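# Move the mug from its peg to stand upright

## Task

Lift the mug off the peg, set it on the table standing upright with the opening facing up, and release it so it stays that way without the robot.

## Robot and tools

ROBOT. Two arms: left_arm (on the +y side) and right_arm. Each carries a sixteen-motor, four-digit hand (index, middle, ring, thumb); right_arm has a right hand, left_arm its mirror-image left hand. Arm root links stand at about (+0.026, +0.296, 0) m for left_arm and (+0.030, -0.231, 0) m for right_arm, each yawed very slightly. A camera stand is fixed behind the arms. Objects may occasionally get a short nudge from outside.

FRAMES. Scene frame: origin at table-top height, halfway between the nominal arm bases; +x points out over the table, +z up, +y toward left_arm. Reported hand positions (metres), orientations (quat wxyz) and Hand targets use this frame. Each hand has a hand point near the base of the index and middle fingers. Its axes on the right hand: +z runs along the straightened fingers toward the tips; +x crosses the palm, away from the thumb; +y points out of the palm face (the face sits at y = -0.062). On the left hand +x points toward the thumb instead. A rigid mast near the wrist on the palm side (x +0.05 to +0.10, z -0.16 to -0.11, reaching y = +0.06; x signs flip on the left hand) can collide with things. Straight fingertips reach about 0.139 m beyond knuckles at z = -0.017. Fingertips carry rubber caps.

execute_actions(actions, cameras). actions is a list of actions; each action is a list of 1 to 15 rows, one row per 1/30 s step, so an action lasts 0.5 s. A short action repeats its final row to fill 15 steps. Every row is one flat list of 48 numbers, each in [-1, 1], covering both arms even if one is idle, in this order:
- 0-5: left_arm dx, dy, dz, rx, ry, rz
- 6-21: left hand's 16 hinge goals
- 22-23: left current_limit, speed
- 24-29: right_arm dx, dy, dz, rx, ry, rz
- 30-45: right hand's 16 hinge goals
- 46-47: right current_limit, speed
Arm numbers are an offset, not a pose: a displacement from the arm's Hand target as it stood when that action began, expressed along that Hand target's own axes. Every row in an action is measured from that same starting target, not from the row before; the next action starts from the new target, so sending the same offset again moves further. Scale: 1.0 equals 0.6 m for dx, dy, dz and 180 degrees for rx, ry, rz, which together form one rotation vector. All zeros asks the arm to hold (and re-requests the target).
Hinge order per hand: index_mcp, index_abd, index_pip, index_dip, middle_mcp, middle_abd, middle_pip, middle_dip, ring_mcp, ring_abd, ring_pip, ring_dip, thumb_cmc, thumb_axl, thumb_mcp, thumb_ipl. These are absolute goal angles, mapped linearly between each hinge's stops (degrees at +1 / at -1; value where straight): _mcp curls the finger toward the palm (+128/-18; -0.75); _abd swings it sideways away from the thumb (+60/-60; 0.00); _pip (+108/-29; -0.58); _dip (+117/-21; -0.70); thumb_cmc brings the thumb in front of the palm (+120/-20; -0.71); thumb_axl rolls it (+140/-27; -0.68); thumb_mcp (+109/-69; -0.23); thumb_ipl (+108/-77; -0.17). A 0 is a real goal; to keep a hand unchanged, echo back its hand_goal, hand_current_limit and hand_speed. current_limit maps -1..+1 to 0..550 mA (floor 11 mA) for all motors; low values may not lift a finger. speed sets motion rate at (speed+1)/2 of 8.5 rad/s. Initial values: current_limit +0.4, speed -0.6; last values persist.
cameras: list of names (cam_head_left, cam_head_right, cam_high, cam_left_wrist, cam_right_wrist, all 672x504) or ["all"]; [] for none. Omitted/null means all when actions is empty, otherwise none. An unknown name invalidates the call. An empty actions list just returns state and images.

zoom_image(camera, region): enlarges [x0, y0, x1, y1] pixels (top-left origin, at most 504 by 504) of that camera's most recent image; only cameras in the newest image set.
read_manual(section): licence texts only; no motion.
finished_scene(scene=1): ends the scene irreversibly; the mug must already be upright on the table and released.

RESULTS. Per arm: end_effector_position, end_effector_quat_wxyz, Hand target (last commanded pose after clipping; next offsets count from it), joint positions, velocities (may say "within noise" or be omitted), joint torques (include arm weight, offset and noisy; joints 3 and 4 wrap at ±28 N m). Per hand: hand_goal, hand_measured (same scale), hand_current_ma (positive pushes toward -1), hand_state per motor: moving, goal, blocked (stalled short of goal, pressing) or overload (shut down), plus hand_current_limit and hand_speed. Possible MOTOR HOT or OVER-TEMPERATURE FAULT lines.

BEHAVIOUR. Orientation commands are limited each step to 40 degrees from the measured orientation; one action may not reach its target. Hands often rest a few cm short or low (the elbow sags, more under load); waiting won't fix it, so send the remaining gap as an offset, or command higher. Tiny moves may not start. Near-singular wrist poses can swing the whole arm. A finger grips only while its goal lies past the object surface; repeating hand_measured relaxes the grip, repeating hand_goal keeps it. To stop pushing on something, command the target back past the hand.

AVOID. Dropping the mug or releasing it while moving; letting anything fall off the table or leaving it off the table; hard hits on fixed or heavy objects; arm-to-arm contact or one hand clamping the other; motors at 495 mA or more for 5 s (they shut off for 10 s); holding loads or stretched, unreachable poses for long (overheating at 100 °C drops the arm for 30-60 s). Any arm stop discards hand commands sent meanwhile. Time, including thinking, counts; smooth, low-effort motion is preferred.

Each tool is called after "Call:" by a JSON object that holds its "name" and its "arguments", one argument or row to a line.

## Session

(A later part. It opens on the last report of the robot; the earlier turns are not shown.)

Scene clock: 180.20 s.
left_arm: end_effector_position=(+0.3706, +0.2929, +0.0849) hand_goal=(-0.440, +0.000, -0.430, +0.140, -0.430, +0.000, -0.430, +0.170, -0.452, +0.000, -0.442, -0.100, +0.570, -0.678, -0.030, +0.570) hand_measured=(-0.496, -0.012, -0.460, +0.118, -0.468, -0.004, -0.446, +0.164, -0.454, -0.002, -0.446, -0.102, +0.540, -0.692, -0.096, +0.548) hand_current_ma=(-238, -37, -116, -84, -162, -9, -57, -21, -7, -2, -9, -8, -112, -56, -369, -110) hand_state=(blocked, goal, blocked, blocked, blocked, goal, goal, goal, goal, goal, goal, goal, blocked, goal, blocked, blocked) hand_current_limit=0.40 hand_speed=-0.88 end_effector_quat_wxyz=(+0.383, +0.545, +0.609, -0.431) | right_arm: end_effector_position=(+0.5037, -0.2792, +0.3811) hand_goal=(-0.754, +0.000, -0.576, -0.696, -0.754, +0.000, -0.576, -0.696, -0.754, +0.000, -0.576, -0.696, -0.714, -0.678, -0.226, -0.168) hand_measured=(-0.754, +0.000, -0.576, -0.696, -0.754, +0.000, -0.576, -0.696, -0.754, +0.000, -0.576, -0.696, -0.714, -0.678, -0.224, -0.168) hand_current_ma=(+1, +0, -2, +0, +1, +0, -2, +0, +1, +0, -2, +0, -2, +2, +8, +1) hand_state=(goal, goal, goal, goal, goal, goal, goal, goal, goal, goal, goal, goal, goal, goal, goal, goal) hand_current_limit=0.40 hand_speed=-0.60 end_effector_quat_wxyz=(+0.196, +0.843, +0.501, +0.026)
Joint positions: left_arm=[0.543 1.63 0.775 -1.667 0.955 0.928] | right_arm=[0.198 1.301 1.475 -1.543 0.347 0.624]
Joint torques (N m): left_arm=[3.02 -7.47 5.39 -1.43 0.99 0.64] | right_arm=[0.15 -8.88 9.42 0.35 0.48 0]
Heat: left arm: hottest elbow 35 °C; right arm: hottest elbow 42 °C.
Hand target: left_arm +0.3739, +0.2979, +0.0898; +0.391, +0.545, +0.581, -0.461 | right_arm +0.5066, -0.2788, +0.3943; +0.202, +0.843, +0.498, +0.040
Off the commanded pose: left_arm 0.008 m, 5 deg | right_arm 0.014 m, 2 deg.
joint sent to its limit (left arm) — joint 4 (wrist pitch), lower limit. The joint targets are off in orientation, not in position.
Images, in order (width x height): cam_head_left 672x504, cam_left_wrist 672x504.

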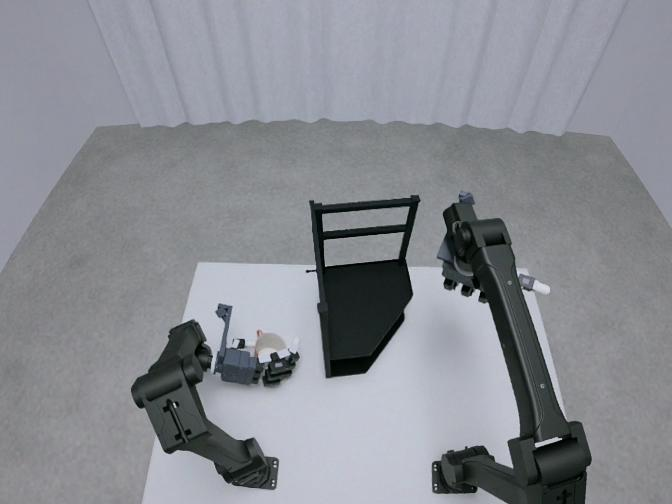

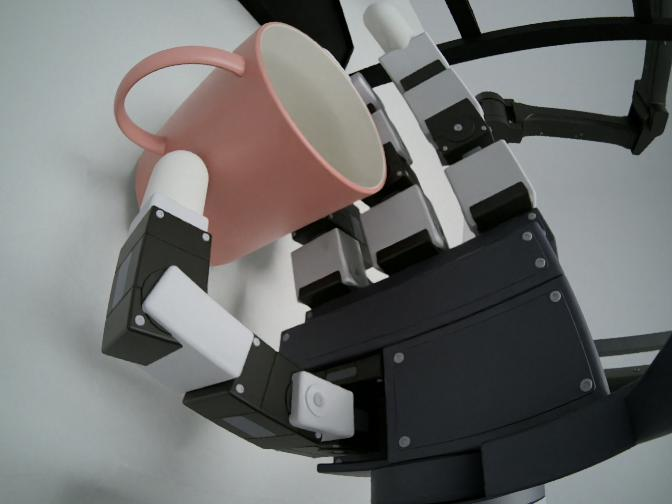

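Call:
{"name": "execute_actions", "arguments": {
  "actions": [
    [[0.0080,0.0009,0.0022,0,0,0,-0.44,0,-0.43,0.14,-0.43,0,-0.43,0.17,-0.452,0,-0.441,-0.1,0.571,-0.678,-0.03,0.57,0.4,-0.88,0,0,0,0,0,0,-0.754,0,-0.576,-0.696,-0.754,0,-0.576,-0.696,-0.754,0,-0.576,-0.696,-0.714,-0.678,-0.226,-0.168,0.4,-0.6]]
  ],
  "cameras": ["cam_left_wrist"]
}}

Scene clock: 183.70 s.
left_arm: end_effector_position=(+0.3696, +0.2922, +0.0797) hand_goal=(-0.440, +0.000, -0.430, +0.140, -0.430, +0.000, -0.430, +0.170, -0.452, +0.000, -0.442, -0.100, +0.570, -0.678, -0.030, +0.570) hand_measured=(-0.496, -0.012, -0.460, +0.118, -0.468, -0.004, -0.446, +0.164, -0.454, -0.002, -0.446, -0.102, +0.540, -0.692, -0.096, +0.548) hand_current_ma=(-238, -37, -116, -84, -162, -9, -57, -21, -7, -2, -9, -8, -112, -56, -369, -110) hand_state=(blocked, goal, blocked, blocked, blocked, goal, goal, goal, goal, goal, goal, goal, blocked, goal, blocked, blocked) hand_current_limit=0.40 hand_speed=-0.88 end_effector_quat_wxyz=(+0.382, +0.544, +0.606, -0.436) | right_arm: end_effector_position=(+0.5037, -0.2792, +0.3811) hand_goal=(-0.754, +0.000, -0.576, -0.696, -0.754, +0.000, -0.576, -0.696, -0.754, +0.000, -0.576, -0.696, -0.714, -0.678, -0.226, -0.168) hand_measured=(-0.754, +0.000, -0.576, -0.696, -0.754, +0.000, -0.576, -0.696, -0.754, +0.000, -0.576, -0.696, -0.714, -0.678, -0.224, -0.168) hand_current_ma=(+1, +0, -2, +0, +1, +0, -2, +0, +1, +0, -2, +0, -2, +2, +8, +1) hand_state=(goal, goal, goal, goal, goal, goal, goal, goal, goal, goal, goal, goal, goal, goal, goal, goal) hand_current_limit=0.40 hand_speed=-0.60 end_effector_quat_wxyz=(+0.196, +0.843, +0.501, +0.026)
Joint positions: left_arm=[0.544 1.651 0.775 -1.667 0.951 0.944] | right_arm=[0.198 1.301 1.475 -1.543 0.347 0.624]
Joint torques (N m): left_arm=[2.43 -7.71 5.48 -1.42 0.98 0.68] | right_arm=[-0.32 -9.35 9.4 0.23 0.53 -0.03]
Heat: left arm: hottest elbow 35 °C; right arm: hottest elbow 42 °C.
Hand target: left_arm +0.3739, +0.2978, +0.0848; +0.391, +0.545, +0.581, -0.461 | right_arm +0.5066, -0.2788, +0.3943; +0.202, +0.843, +0.498, +0.040
Off the commanded pose: left_arm 0.009 m, 4 deg | right_arm 0.014 m, 2 deg.
joint sent to its limit (left arm) — joint 4 (wrist pitch), lower limit. The joint targets are off in orientation, not in position.
Images, in order (width x height): cam_left_wrist 672x504.

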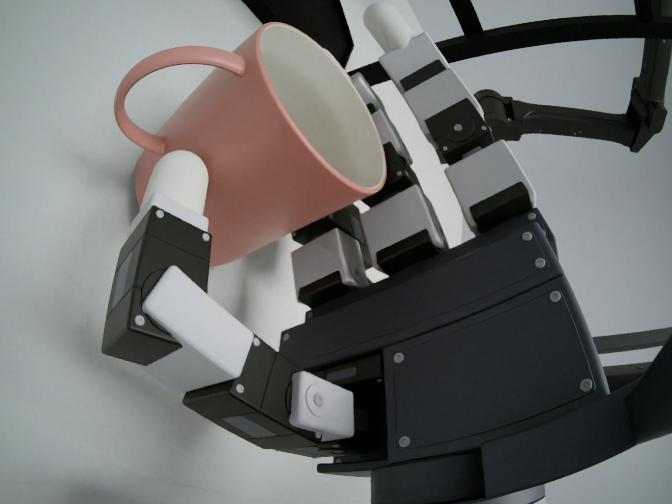

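Call:
{"name": "execute_actions", "arguments": {
  "actions": [
    [[0.0080,0.0009,0.0022,0,0,0,-0.44,0,-0.43,0.14,-0.43,0,-0.43,0.17,-0.452,0,-0.441,-0.1,0.571,-0.678,-0.03,0.57,0.4,-0.88,0,0,0,0,0,0,-0.754,0,-0.576,-0.696,-0.754,0,-0.576,-0.696,-0.754,0,-0.576,-0.696,-0.714,-0.678,-0.226,-0.168,0.4,-0.6]]
  ],
  "cameras": ["cam_left_wrist"]
}}

Scene clock: 184.60 s.
left_arm: end_effector_position=(+0.3698, +0.2919, +0.0784) hand_goal=(-0.440, +0.000, -0.430, +0.140, -0.430, +0.000, -0.430, +0.170, -0.452, +0.000, -0.442, -0.100, +0.570, -0.678, -0.030, +0.570) hand_measured=(-0.496, -0.008, -0.460, +0.118, -0.468, -0.004, -0.442, +0.164, -0.454, -0.002, -0.446, -0.102, +0.540, -0.692, -0.096, +0.548) hand_current_ma=(-238, -22, -116, -84, -162, -9, -43, -15, -7, -2, -9, -8, -112, -56, -369, -110) hand_state=(blocked, goal, blocked, blocked, blocked, goal, goal, goal, goal, goal, goal, goal, blocked, goal, blocked, blocked) hand_current_limit=0.40 hand_speed=-0.88 end_effector_quat_wxyz=(+0.387, +0.549, +0.599, -0.435) | right_arm: end_effector_position=(+0.5037, -0.2792, +0.3811) hand_goal=(-0.754, +0.000, -0.576, -0.696, -0.754, +0.000, -0.576, -0.696, -0.754, +0.000, -0.576, -0.696, -0.714, -0.678, -0.226, -0.168) hand_measured=(-0.754, +0.000, -0.576, -0.696, -0.754, +0.000, -0.576, -0.696, -0.754, +0.000, -0.576, -0.696, -0.714, -0.678, -0.224, -0.168) hand_current_ma=(+1, +0, -2, +0, +1, +0, -2, +0, +1, +0, -2, +0, -2, +2, +8, +1) hand_state=(goal, goal, goal, goal, goal, goal, goal, goal, goal, goal, goal, goal, goal, goal, goal, goal) hand_current_limit=0.40 hand_speed=-0.60 end_effector_quat_wxyz=(+0.196, +0.843, +0.501, +0.026)
Joint positions: left_arm=[0.546 1.665 0.775 -1.667 0.95 0.975] | right_arm=[0.198 1.301 1.475 -1.543 0.347 0.624]
Joint torques (N m): left_arm=[2.2 -7.18 5.6 -1.42 0.87 0.54] | right_arm=[-0.15 -9 9.31 0.24 0.51 -0.01]
Heat: left arm: hottest elbow 35 °C; right arm: hottest elbow 42 °C.
Hand target: left_arm +0.3739, +0.2979, +0.0799; +0.391, +0.545, +0.581, -0.461 | right_arm +0.5066, -0.2788, +0.3943; +0.202, +0.843, +0.498, +0.040
Off the commanded pose: left_arm 0.007 m, 4 deg | right_arm 0.014 m, 2 deg.
joint sent to its limit (left arm) — joint 4 (wrist pitch), lower limit. The joint targets are off in orientation, not in position.
Images, in order (width x height): cam_left_wrist 672x504.

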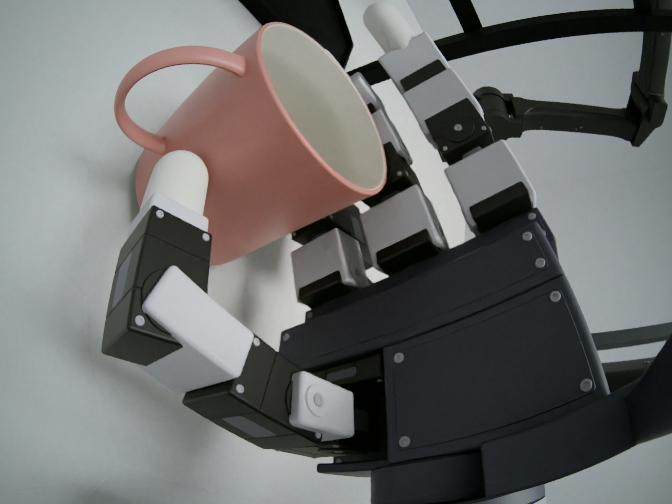

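Call:
{"name": "execute_actions", "arguments": {
  "actions": [
    [[0,0,0,0,0,0,-0.465,0,-0.44,0.13,-0.45,0,-0.435,0.168,-0.452,0,-0.441,-0.1,0.56,-0.678,-0.06,0.56,0.4,-0.88,0,0,0,0,0,0,-0.754,0,-0.576,-0.696,-0.754,0,-0.576,-0.696,-0.754,0,-0.576,-0.696,-0.714,-0.678,-0.226,-0.168,0.4,-0.6]],
    [[0.0080,0.0009,0.0022,0,0,0,-0.465,0,-0.44,0.13,-0.45,0,-0.435,0.168,-0.452,0,-0.441,-0.1,0.56,-0.678,-0.06,0.56,0.4,-0.88,0,0,0,0,0,0,-0.754,0,-0.576,-0.696,-0.754,0,-0.576,-0.696,-0.754,0,-0.576,-0.696,-0.714,-0.678,-0.226,-0.168,0.4,-0.6]]
  ],
  "cameras": ["cam_left_wrist","cam_head_left"]
}}

Scene clock: 186.80 s.
left_arm: end_effector_position=(+0.3696, +0.2914, +0.0761) hand_goal=(-0.466, +0.000, -0.440, +0.130, -0.450, +0.000, -0.436, +0.168, -0.452, +0.000, -0.442, -0.100, +0.560, -0.678, -0.060, +0.560) hand_measured=(-0.496, +0.014, -0.462, +0.116, -0.470, -0.004, -0.442, +0.164, -0.454, -0.002, -0.446, -0.102, +0.536, -0.692, -0.098, +0.544) hand_current_ma=(-121, +40, -83, -46, -80, -9, -21, -9, -7, -2, -9, -8, -87, -56, -195, -78) hand_state=(blocked, goal, blocked, goal, blocked, goal, goal, goal, goal, goal, goal, goal, blocked, goal, blocked, goal) hand_current_limit=0.40 hand_speed=-0.88 end_effector_quat_wxyz=(+0.391, +0.552, +0.593, -0.437) | right_arm: end_effector_position=(+0.5037, -0.2792, +0.3811) hand_goal=(-0.754, +0.000, -0.576, -0.696, -0.754, +0.000, -0.576, -0.696, -0.754, +0.000, -0.576, -0.696, -0.714, -0.678, -0.226, -0.168) hand_measured=(-0.754, +0.000, -0.576, -0.696, -0.754, +0.000, -0.576, -0.696, -0.754, +0.000, -0.576, -0.696, -0.714, -0.678, -0.224, -0.168) hand_current_ma=(+1, +0, -2, +0, +1, +0, -2, +0, +1, +0, -2, +0, -2, +2, +8, +1) hand_state=(goal, goal, goal, goal, goal, goal, goal, goal, goal, goal, goal, goal, goal, goal, goal, goal) hand_current_limit=0.40 hand_speed=-0.60 end_effector_quat_wxyz=(+0.196, +0.843, +0.501, +0.026)
Joint positions: left_arm=[0.549 1.682 0.775 -1.669 0.95 1.003] | right_arm=[0.198 1.301 1.475 -1.543 0.347 0.624]
Joint torques (N m): left_arm=[2.61 -6.07 5.76 -1.39 0.59 0.37] | right_arm=[-0.62 -8.7 9.32 0.23 0.5 0.04]
Heat: left arm: hottest elbow 35 °C; right arm: hottest elbow 42 °C.
Hand target: left_arm +0.3739, +0.2980, +0.0749; +0.391, +0.545, +0.581, -0.461 | right_arm +0.5066, -0.2788, +0.3943; +0.202, +0.843, +0.498, +0.040
Off the commanded pose: left_arm 0.008 m, 3 deg | right_arm 0.014 m, 2 deg.
joint sent to its limit (left arm) — joint 4 (wrist pitch), lower limit. The joint targets are off in orientation, not in position.
Images, in order (width x height): cam_head_left 672x504, cam_left_wrist 672x504.

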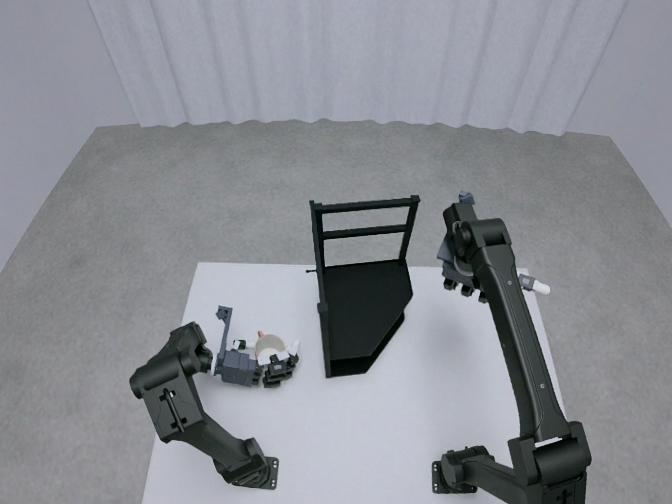

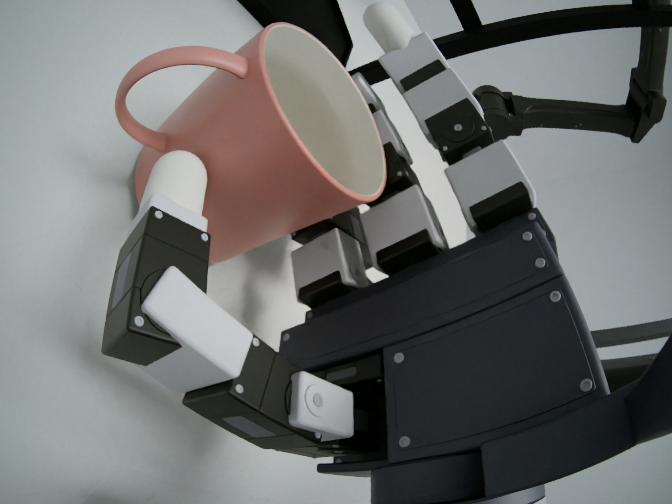

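Call:
{"name": "execute_actions", "arguments": {
  "actions": [
    [[0,0,0,0,0,0,-0.482,0,-0.45,0.122,-0.46,0,-0.44,0.165,-0.452,0,-0.441,-0.1,0.545,-0.678,-0.085,0.55,0.4,-0.88,0,0,0,0,0,0,-0.754,0,-0.576,-0.696,-0.754,0,-0.576,-0.696,-0.754,0,-0.576,-0.696,-0.714,-0.678,-0.226,-0.168,0.4,-0.6]],
    [[0,0,0,0,0,0,-0.495,0,-0.455,0.118,-0.468,0,-0.442,0.164,-0.452,0,-0.441,-0.1,0.54,-0.678,-0.097,0.546,0.4,-0.94,0,0,0,0,0,0,-0.754,0,-0.576,-0.696,-0.754,0,-0.576,-0.696,-0.754,0,-0.576,-0.696,-0.714,-0.678,-0.226,-0.168,0.4,-0.6]]
  ],
  "cameras": ["cam_left_wrist","cam_head_left"]
}}

Scene clock: 188.43 s.
left_arm: end_effector_position=(+0.3692, +0.2915, +0.0744) hand_goal=(-0.496, +0.000, -0.456, +0.118, -0.468, +0.000, -0.442, +0.164, -0.452, +0.000, -0.442, -0.100, +0.540, -0.678, -0.098, +0.546) hand_measured=(-0.500, +0.004, -0.464, +0.116, -0.472, -0.004, -0.442, +0.164, -0.454, -0.002, -0.446, -0.102, +0.514, -0.692, -0.110, +0.540) hand_current_ma=(-14, +10, -23, -4, -14, -9, -2, +2, -7, -2, -9, -8, -99, -56, -53, -29) hand_state=(goal, goal, goal, goal, goal, goal, goal, goal, goal, goal, goal, goal, blocked, goal, goal, goal) hand_current_limit=0.40 hand_speed=-0.94 end_effector_quat_wxyz=(+0.391, +0.550, +0.594, -0.439) | right_arm: end_effector_position=(+0.5037, -0.2792, +0.3811) hand_goal=(-0.754, +0.000, -0.576, -0.696, -0.754, +0.000, -0.576, -0.696, -0.754, +0.000, -0.576, -0.696, -0.714, -0.678, -0.226, -0.168) hand_measured=(-0.754, +0.000, -0.576, -0.696, -0.754, +0.000, -0.576, -0.696, -0.754, +0.000, -0.576, -0.696, -0.714, -0.678, -0.224, -0.168) hand_current_ma=(+1, +0, -2, +0, +1, +0, -2, +0, +1, +0, -2, +0, -2, +2, +8, +1) hand_state=(goal, goal, goal, goal, goal, goal, goal, goal, goal, goal, goal, goal, goal, goal, goal, goal) hand_current_limit=0.40 hand_speed=-0.60 end_effector_quat_wxyz=(+0.196, +0.843, +0.501, +0.026)
Joint positions: left_arm=[0.549 1.687 0.775 -1.669 0.949 1.003] | right_arm=[0.198 1.301 1.475 -1.543 0.347 0.624]
Joint torques (N m): left_arm=[2.26 -6.53 5.61 -1.39 0.64 0.42] | right_arm=[-0.26 -9.23 9.26 0.31 0.48 -0.01]
Heat: left arm: hottest elbow 35 °C; right arm: hottest elbow 42 °C.
Hand target: left_arm +0.3738, +0.2979, +0.0748; +0.391, +0.545, +0.581, -0.461 | right_arm +0.5066, -0.2788, +0.3943; +0.202, +0.843, +0.498, +0.040
Off the commanded pose: left_arm 0.008 m, 3 deg | right_arm 0.014 m, 2 deg.
joint sent to its limit (left arm) — joint 4 (wrist pitch), lower limit. The joint targets are off in orientation, not in position.
Images, in order (width x height): cam_head_left 672x504, cam_left_wrist 672x504.

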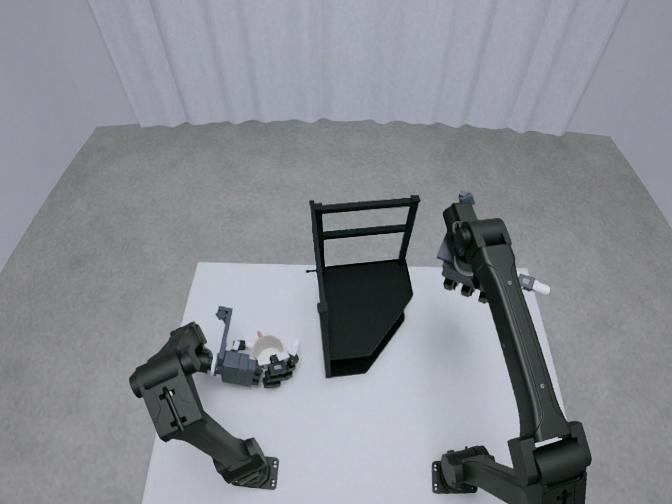

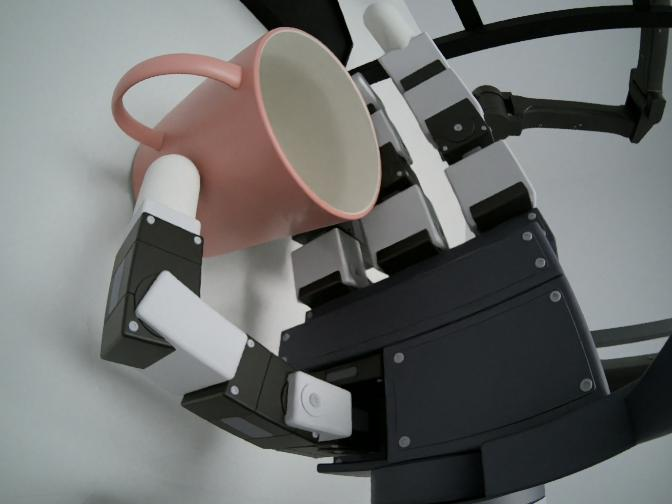

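Call:
{"name": "execute_actions", "arguments": {
  "actions": [
    [[0,0,0,0,0,0,-0.51,0,-0.462,0.11,-0.48,0,-0.446,0.158,-0.452,0,-0.441,-0.1,0.52,-0.678,-0.12,0.53,0.4,-0.94,0,0,0,0,0,0,-0.754,0,-0.576,-0.696,-0.754,0,-0.576,-0.696,-0.754,0,-0.576,-0.696,-0.714,-0.678,-0.226,-0.168,0.4,-0.6]],
    [[0,0,0,0,0,0,-0.52,0,-0.47,0.10,-0.49,0,-0.455,0.15,-0.452,0,-0.441,-0.1,0.51,-0.678,-0.14,0.52,0.4,-0.94,0,0,0,0,0,0,-0.754,0,-0.576,-0.696,-0.754,0,-0.576,-0.696,-0.754,0,-0.576,-0.696,-0.714,-0.678,-0.226,-0.168,0.4,-0.6]]
  ],
  "cameras": ["cam_left_wrist"]
}}

Scene clock: 190.20 s.
left_arm: end_effector_position=(+0.3692, +0.2915, +0.0744) hand_goal=(-0.520, +0.000, -0.470, +0.100, -0.490, +0.000, -0.456, +0.150, -0.452, +0.000, -0.442, -0.100, +0.510, -0.678, -0.140, +0.520) hand_measured=(-0.518, +0.000, -0.468, +0.102, -0.486, -0.004, -0.454, +0.152, -0.454, -0.002, -0.446, -0.102, +0.504, -0.682, -0.136, +0.522) hand_current_ma=(+8, -2, +7, +7, +9, -9, +8, +8, -7, -2, -9, -7, -20, -18, +14, +8) hand_state=(goal, goal, goal, goal, goal, goal, goal, goal, goal, goal, goal, goal, goal, goal, goal, goal) hand_current_limit=0.40 hand_speed=-0.94 end_effector_quat_wxyz=(+0.391, +0.550, +0.594, -0.439) | right_arm: end_effector_position=(+0.5037, -0.2792, +0.3811) hand_goal=(-0.754, +0.000, -0.576, -0.696, -0.754, +0.000, -0.576, -0.696, -0.754, +0.000, -0.576, -0.696, -0.714, -0.678, -0.226, -0.168) hand_measured=(-0.754, +0.000, -0.576, -0.696, -0.754, +0.000, -0.576, -0.696, -0.754, +0.000, -0.576, -0.696, -0.714, -0.678, -0.224, -0.168) hand_current_ma=(+1, +0, -2, +0, +1, +0, -2, +0, +1, +0, -2, +0, -2, +2, +8, +1) hand_state=(goal, goal, goal, goal, goal, goal, goal, goal, goal, goal, goal, goal, goal, goal, goal, goal) hand_current_limit=0.40 hand_speed=-0.60 end_effector_quat_wxyz=(+0.196, +0.843, +0.501, +0.026)
Joint positions: left_arm=[0.549 1.687 0.775 -1.669 0.949 1.003] | right_arm=[0.198 1.301 1.475 -1.543 0.347 0.624]
Joint torques (N m): left_arm=[2.14 -7.24 5.64 -1.36 0.65 0.39] | right_arm=[-0.67 -9.23 9.42 0.25 0.47 0.03]
Heat: left arm: hottest elbow 35 °C; right arm: hottest elbow 42 °C.
Hand target: left_arm +0.3738, +0.2979, +0.0748; +0.391, +0.545, +0.581, -0.461 | right_arm +0.5066, -0.2788, +0.3943; +0.202, +0.843, +0.498, +0.040
Off the commanded pose: left_arm 0.008 m, 3 deg | right_arm 0.014 m, 2 deg.
joint sent to its limit (left arm) — joint 4 (wrist pitch), lower limit. The joint targets are off in orientation, not in position.
Images, in order (width x height): cam_left_wrist 672x504.

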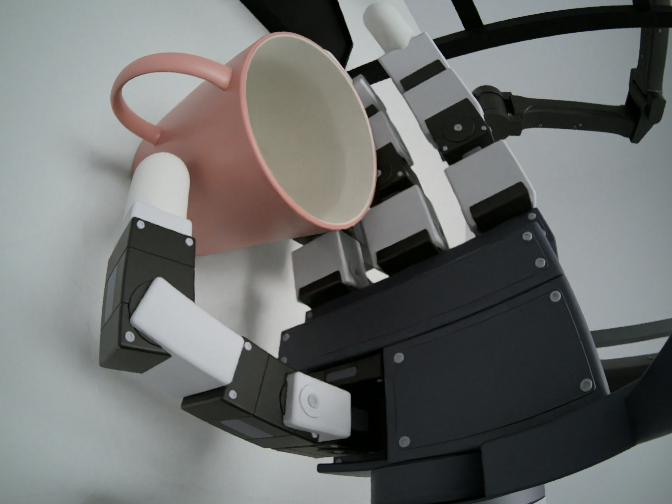

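Call:
{"name": "execute_actions", "arguments": {
  "actions": [
    [[0,0,0,0,0,0,-0.55,0,-0.50,0.0,-0.54,0,-0.50,0.05,-0.50,0,-0.46,-0.2,0.51,-0.678,-0.20,0.45,0.4,-0.92,0,0,0,0,0,0,-0.754,0,-0.576,-0.696,-0.754,0,-0.576,-0.696,-0.754,0,-0.576,-0.696,-0.714,-0.678,-0.226,-0.168,0.4,-0.6]]
  ],
  "cameras": ["cam_left_wrist","cam_head_left","cam_high","cam_head_right"]
}}

Scene clock: 191.30 s.
left_arm: end_effector_position=(+0.3692, +0.2915, +0.0744) hand_goal=(-0.550, +0.000, -0.500, +0.000, -0.540, +0.000, -0.500, +0.050, -0.500, +0.000, -0.460, -0.200, +0.510, -0.678, -0.200, +0.450) hand_measured=(-0.546, +0.000, -0.498, +0.002, -0.536, -0.004, -0.496, +0.052, -0.496, -0.002, -0.458, -0.198, +0.504, -0.682, -0.196, +0.452) hand_current_ma=(+9, -2, +8, +7, +11, -9, +9, +8, +10, -2, +8, +7, -20, -15, +15, +9) hand_state=(goal, goal, goal, goal, goal, goal, goal, goal, goal, goal, goal, goal, goal, goal, goal, goal) hand_current_limit=0.40 hand_speed=-0.92 end_effector_quat_wxyz=(+0.391, +0.550, +0.594, -0.439) | right_arm: end_effector_position=(+0.5037, -0.2792, +0.3811) hand_goal=(-0.754, +0.000, -0.576, -0.696, -0.754, +0.000, -0.576, -0.696, -0.754, +0.000, -0.576, -0.696, -0.714, -0.678, -0.226, -0.168) hand_measured=(-0.754, +0.000, -0.576, -0.696, -0.754, +0.000, -0.576, -0.696, -0.754, +0.000, -0.576, -0.696, -0.714, -0.678, -0.224, -0.168) hand_current_ma=(+1, +0, -2, +0, +1, +0, -2, +0, +1, +0, -2, +0, -2, +2, +8, +1) hand_state=(goal, goal, goal, goal, goal, goal, goal, goal, goal, goal, goal, goal, goal, goal, goal, goal) hand_current_limit=0.40 hand_speed=-0.60 end_effector_quat_wxyz=(+0.196, +0.843, +0.501, +0.026)
Joint positions: left_arm=[0.549 1.687 0.775 -1.669 0.949 1.003] | right_arm=[0.198 1.301 1.475 -1.543 0.347 0.624]
Joint torques (N m): left_arm=[2.43 -6.95 5.68 -1.54 0.65 0.39] | right_arm=[-0.85 -8.76 9.44 0.2 0.48 0.02]
Heat: left arm: hottest elbow 35 °C; right arm: hottest elbow 42 °C.
Hand target: left_arm +0.3738, +0.2979, +0.0748; +0.391, +0.545, +0.581, -0.461 | right_arm +0.5066, -0.2788, +0.3943; +0.202, +0.843, +0.498, +0.040
Off the commanded pose: left_arm 0.008 m, 3 deg | right_arm 0.014 m, 2 deg.
joint sent to its limit (left arm) — joint 4 (wrist pitch), lower limit. The joint targets are off in orientation, not in position.
Images, in order (width x height): cam_head_left 672x504, cam_head_right 672x504, cam_high 672x504, cam_left_wrist 672x504.

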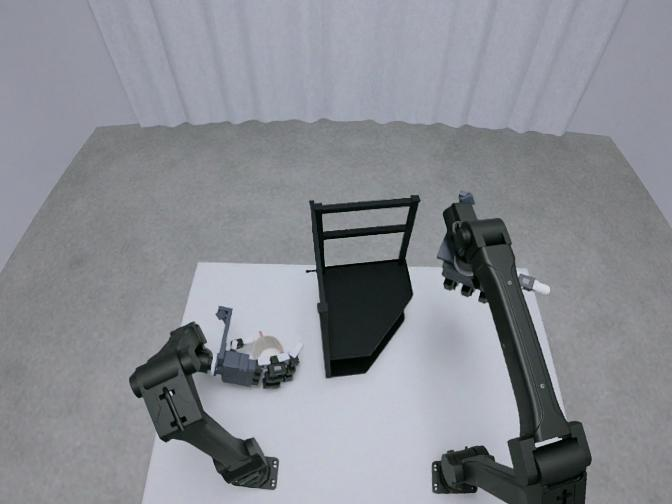

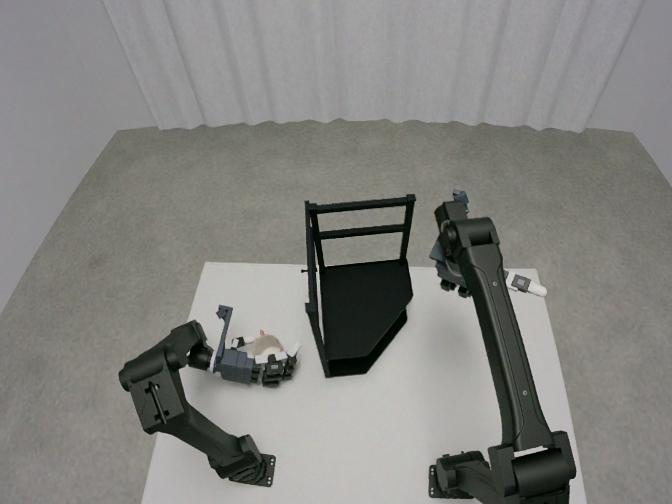

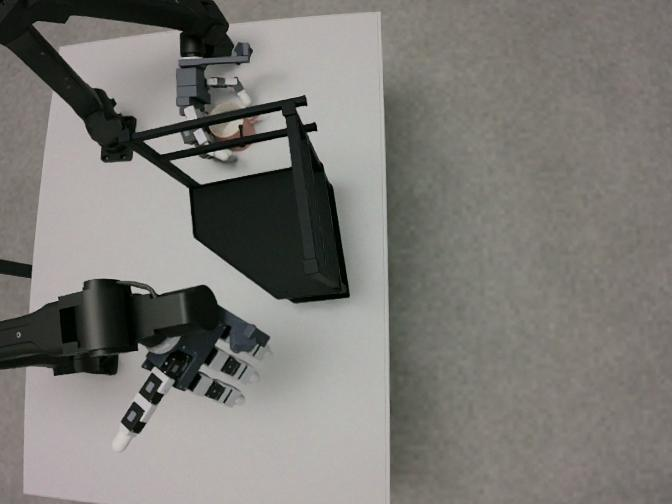

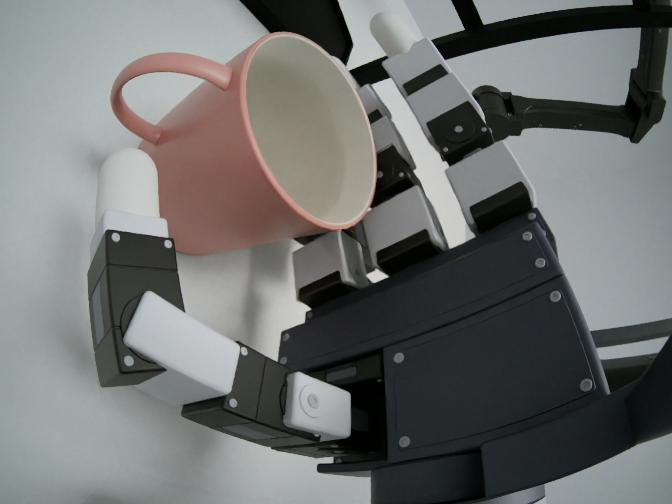

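Call:
{"name": "execute_actions", "arguments": {
  "actions": [
    [[0,0,0,0,0,0,-0.65,0,-0.55,-0.2,-0.65,0,-0.55,-0.2,-0.6,0,-0.5,-0.4,0.51,-0.678,-0.226,0.1,0.4,-0.88,0,0,0,0,0,0,-0.754,0,-0.576,-0.696,-0.754,0,-0.576,-0.696,-0.754,0,-0.576,-0.696,-0.714,-0.678,-0.226,-0.168,0.4,-0.6]],
    [[0,0,0,0,0,0,-0.75,0,-0.576,-0.5,-0.75,0,-0.576,-0.5,-0.75,0,-0.576,-0.6,0.51,-0.678,-0.226,-0.168,0.4,-0.85,0,0,0,0,0,0,-0.754,0,-0.576,-0.696,-0.754,0,-0.576,-0.696,-0.754,0,-0.576,-0.696,-0.714,-0.678,-0.226,-0.168,0.4,-0.6]]
  ],
  "cameras": ["cam_left_wrist"]
}}

Scene clock: 195.17 s.
left_arm: end_effector_position=(+0.3692, +0.2915, +0.0744) hand_goal=(-0.750, +0.000, -0.576, -0.500, -0.750, +0.000, -0.576, -0.500, -0.750, +0.000, -0.576, -0.600, +0.510, -0.678, -0.226, -0.168) hand_measured=(-0.746, -0.002, -0.572, -0.498, -0.744, -0.004, -0.572, -0.496, -0.744, -0.002, -0.572, -0.598, +0.504, -0.680, -0.222, -0.166) hand_current_ma=(+14, -2, +9, +7, +17, -9, +10, +9, +17, -3, +10, +7, -21, -7, +16, +12) hand_state=(goal, goal, goal, goal, goal, goal, goal, goal, goal, goal, goal, goal, goal, goal, goal, goal) hand_current_limit=0.40 hand_speed=-0.85 end_effector_quat_wxyz=(+0.391, +0.550, +0.594, -0.439) | right_arm: end_effector_position=(+0.5037, -0.2792, +0.3811) hand_goal=(-0.754, +0.000, -0.576, -0.696, -0.754, +0.000, -0.576, -0.696, -0.754, +0.000, -0.576, -0.696, -0.714, -0.678, -0.226, -0.168) hand_measured=(-0.754, +0.000, -0.576, -0.696, -0.754, +0.000, -0.576, -0.696, -0.754, +0.000, -0.576, -0.696, -0.714, -0.678, -0.224, -0.168) hand_current_ma=(+1, +0, -2, +0, +1, +0, -2, +0, +1, +0, -2, +0, -2, +2, +8, +1) hand_state=(goal, goal, goal, goal, goal, goal, goal, goal, goal, goal, goal, goal, goal, goal, goal, goal) hand_current_limit=0.40 hand_speed=-0.60 end_effector_quat_wxyz=(+0.196, +0.843, +0.501, +0.026)
Joint positions: left_arm=[0.549 1.687 0.775 -1.669 0.949 1.003] | right_arm=[0.198 1.301 1.475 -1.543 0.347 0.624]
Joint torques (N m): left_arm=[2.43 -6.77 5.59 -1.37 0.6 0.31] | right_arm=[-0.26 -9.11 9.5 0.31 0.52 0.07]
Heat: left arm: hottest elbow 34 °C; right arm: hottest elbow 42 °C.
Hand target: left_arm +0.3738, +0.2979, +0.0748; +0.391, +0.545, +0.581, -0.461 | right_arm +0.5066, -0.2788, +0.3943; +0.202, +0.843, +0.498, +0.040
Off the commanded pose: left_arm 0.008 m, 3 deg | right_arm 0.014 m, 2 deg.
joint sent to its limit (left arm) — joint 4 (wrist pitch), lower limit. The joint targets are off in orientation, not in position.
Images, in order (width x height): cam_left_wrist 672x504.

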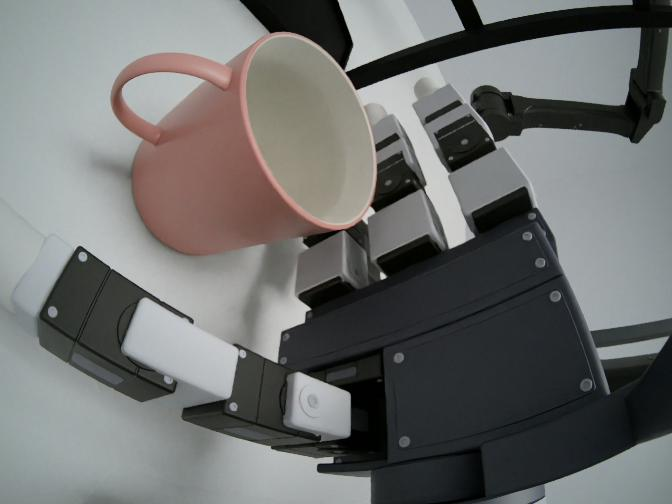

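Call:
{"name": "execute_actions", "arguments": {
  "actions": [
    [[0,-0.04,0,0,0,0,-0.75,0,-0.576,-0.5,-0.75,0,-0.576,-0.5,-0.75,0,-0.576,-0.6,0.51,-0.678,-0.226,-0.168,0.4,-0.85,0,0,0,0,0,0,-0.754,0,-0.576,-0.696,-0.754,0,-0.576,-0.696,-0.754,0,-0.576,-0.696,-0.714,-0.678,-0.226,-0.168,0.4,-0.6]],
    [[-0.02,-0.05,0,0,0,0,-0.75,0,-0.576,-0.5,-0.75,0,-0.576,-0.5,-0.75,0,-0.576,-0.6,0.51,-0.678,-0.226,-0.168,0.4,-0.85,0,0,0,0,0,0,-0.754,0,-0.576,-0.696,-0.754,0,-0.576,-0.696,-0.754,0,-0.576,-0.696,-0.714,-0.678,-0.226,-0.168,0.4,-0.6]],
    [[-0.05,-0.04,0,0,0,0,-0.75,0,-0.576,-0.5,-0.75,0,-0.576,-0.5,-0.75,0,-0.576,-0.6,0.51,-0.678,-0.226,-0.168,0.4,-0.85,0,0,0,0,0,0,-0.754,0,-0.576,-0.696,-0.754,0,-0.576,-0.696,-0.754,0,-0.576,-0.696,-0.714,-0.678,-0.226,-0.168,0.4,-0.6]]
  ],
  "cameras": ["cam_left_wrist","cam_head_left","cam_high"]
}}

Scene clock: 197.90 s.
left_arm: end_effector_position=(+0.3041, +0.2853, +0.1221) hand_goal=(-0.750, +0.000, -0.576, -0.500, -0.750, +0.000, -0.576, -0.500, -0.750, +0.000, -0.576, -0.600, +0.510, -0.678, -0.226, -0.168) hand_measured=(-0.748, -0.002, -0.574, -0.498, -0.748, -0.004, -0.572, -0.498, -0.748, -0.002, -0.574, -0.598, +0.502, -0.680, -0.222, -0.166) hand_current_ma=(+7, -3, +8, +7, +8, -9, +9, +8, +8, -3, +8, +7, -25, -7, +16, +11) hand_state=(goal, goal, goal, goal, goal, goal, goal, goal, goal, goal, goal, goal, goal, goal, goal, goal) hand_current_limit=0.40 hand_speed=-0.85 end_effector_quat_wxyz=(+0.401, +0.566, +0.629, -0.352) | right_arm: end_effector_position=(+0.5037, -0.2792, +0.3811) hand_goal=(-0.754, +0.000, -0.576, -0.696, -0.754, +0.000, -0.576, -0.696, -0.754, +0.000, -0.576, -0.696, -0.714, -0.678, -0.226, -0.168) hand_measured=(-0.754, +0.000, -0.576, -0.696, -0.754, +0.000, -0.576, -0.696, -0.754, +0.000, -0.576, -0.696, -0.714, -0.678, -0.224, -0.168) hand_current_ma=(+1, +0, -2, +0, +1, +0, -2, +0, +1, +0, -2, +0, -2, +2, +8, +1) hand_state=(goal, goal, goal, goal, goal, goal, goal, goal, goal, goal, goal, goal, goal, goal, goal, goal) hand_current_limit=0.40 hand_speed=-0.60 end_effector_quat_wxyz=(+0.196, +0.843, +0.501, +0.026)
Joint positions: left_arm=[0.645 1.27 0.577 -1.669 0.91 0.919] | right_arm=[0.198 1.301 1.475 -1.543 0.347 0.624]
Joint torques (N m): left_arm=[2.55 -3.9 5.35 -1.11 1.11 0.11] | right_arm=[-0.44 -9.11 9.4 0.23 0.47 0.03]
Heat: left arm: hottest elbow 34 °C; right arm: hottest elbow 42 °C.
Hand target: left_arm +0.3005, +0.2879, +0.1236; +0.391, +0.545, +0.581, -0.461 | right_arm +0.5066, -0.2788, +0.3943; +0.202, +0.843, +0.498, +0.040
Off the commanded pose: left_arm 0.005 m, 14 deg | right_arm 0.014 m, 2 deg.
joint sent to its limit (left arm) — joint 4 (wrist pitch), lower limit. The joint targets are off in orientation, not in position.
Images, in order (width x height): cam_head_left 672x504, cam_high 672x504, cam_left_wrist 672x504.

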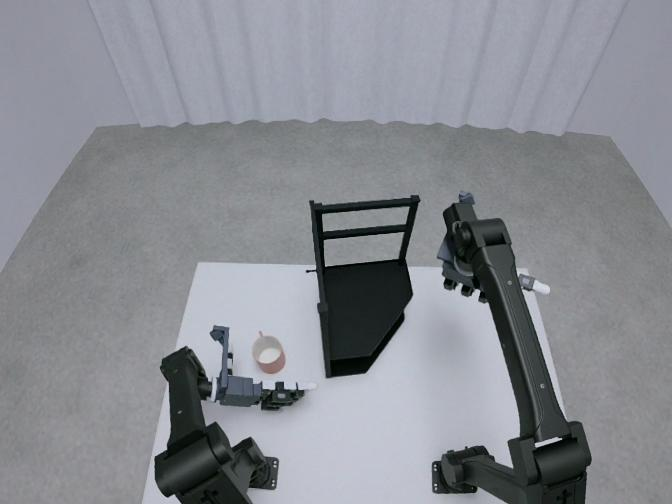

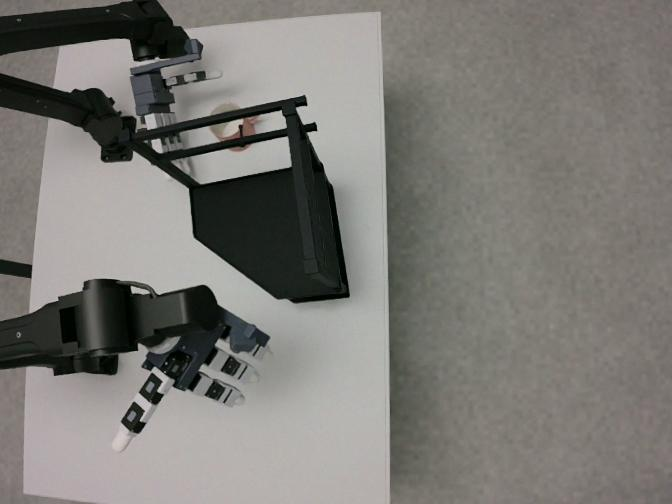

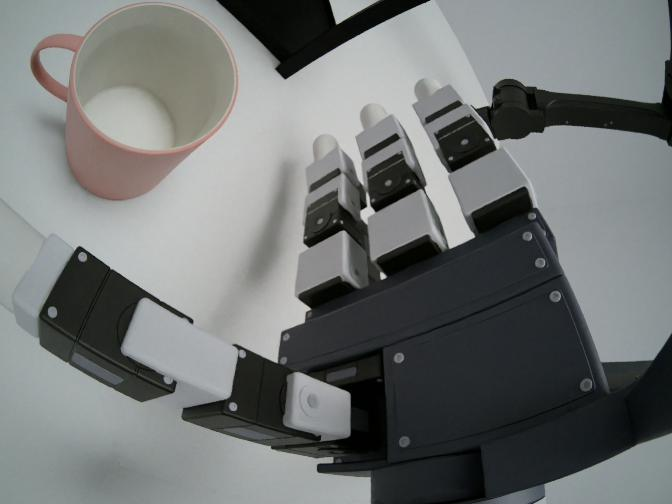

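Call:
{"name": "finished_scene", "arguments": {

}}

The scene is finished: the task was done.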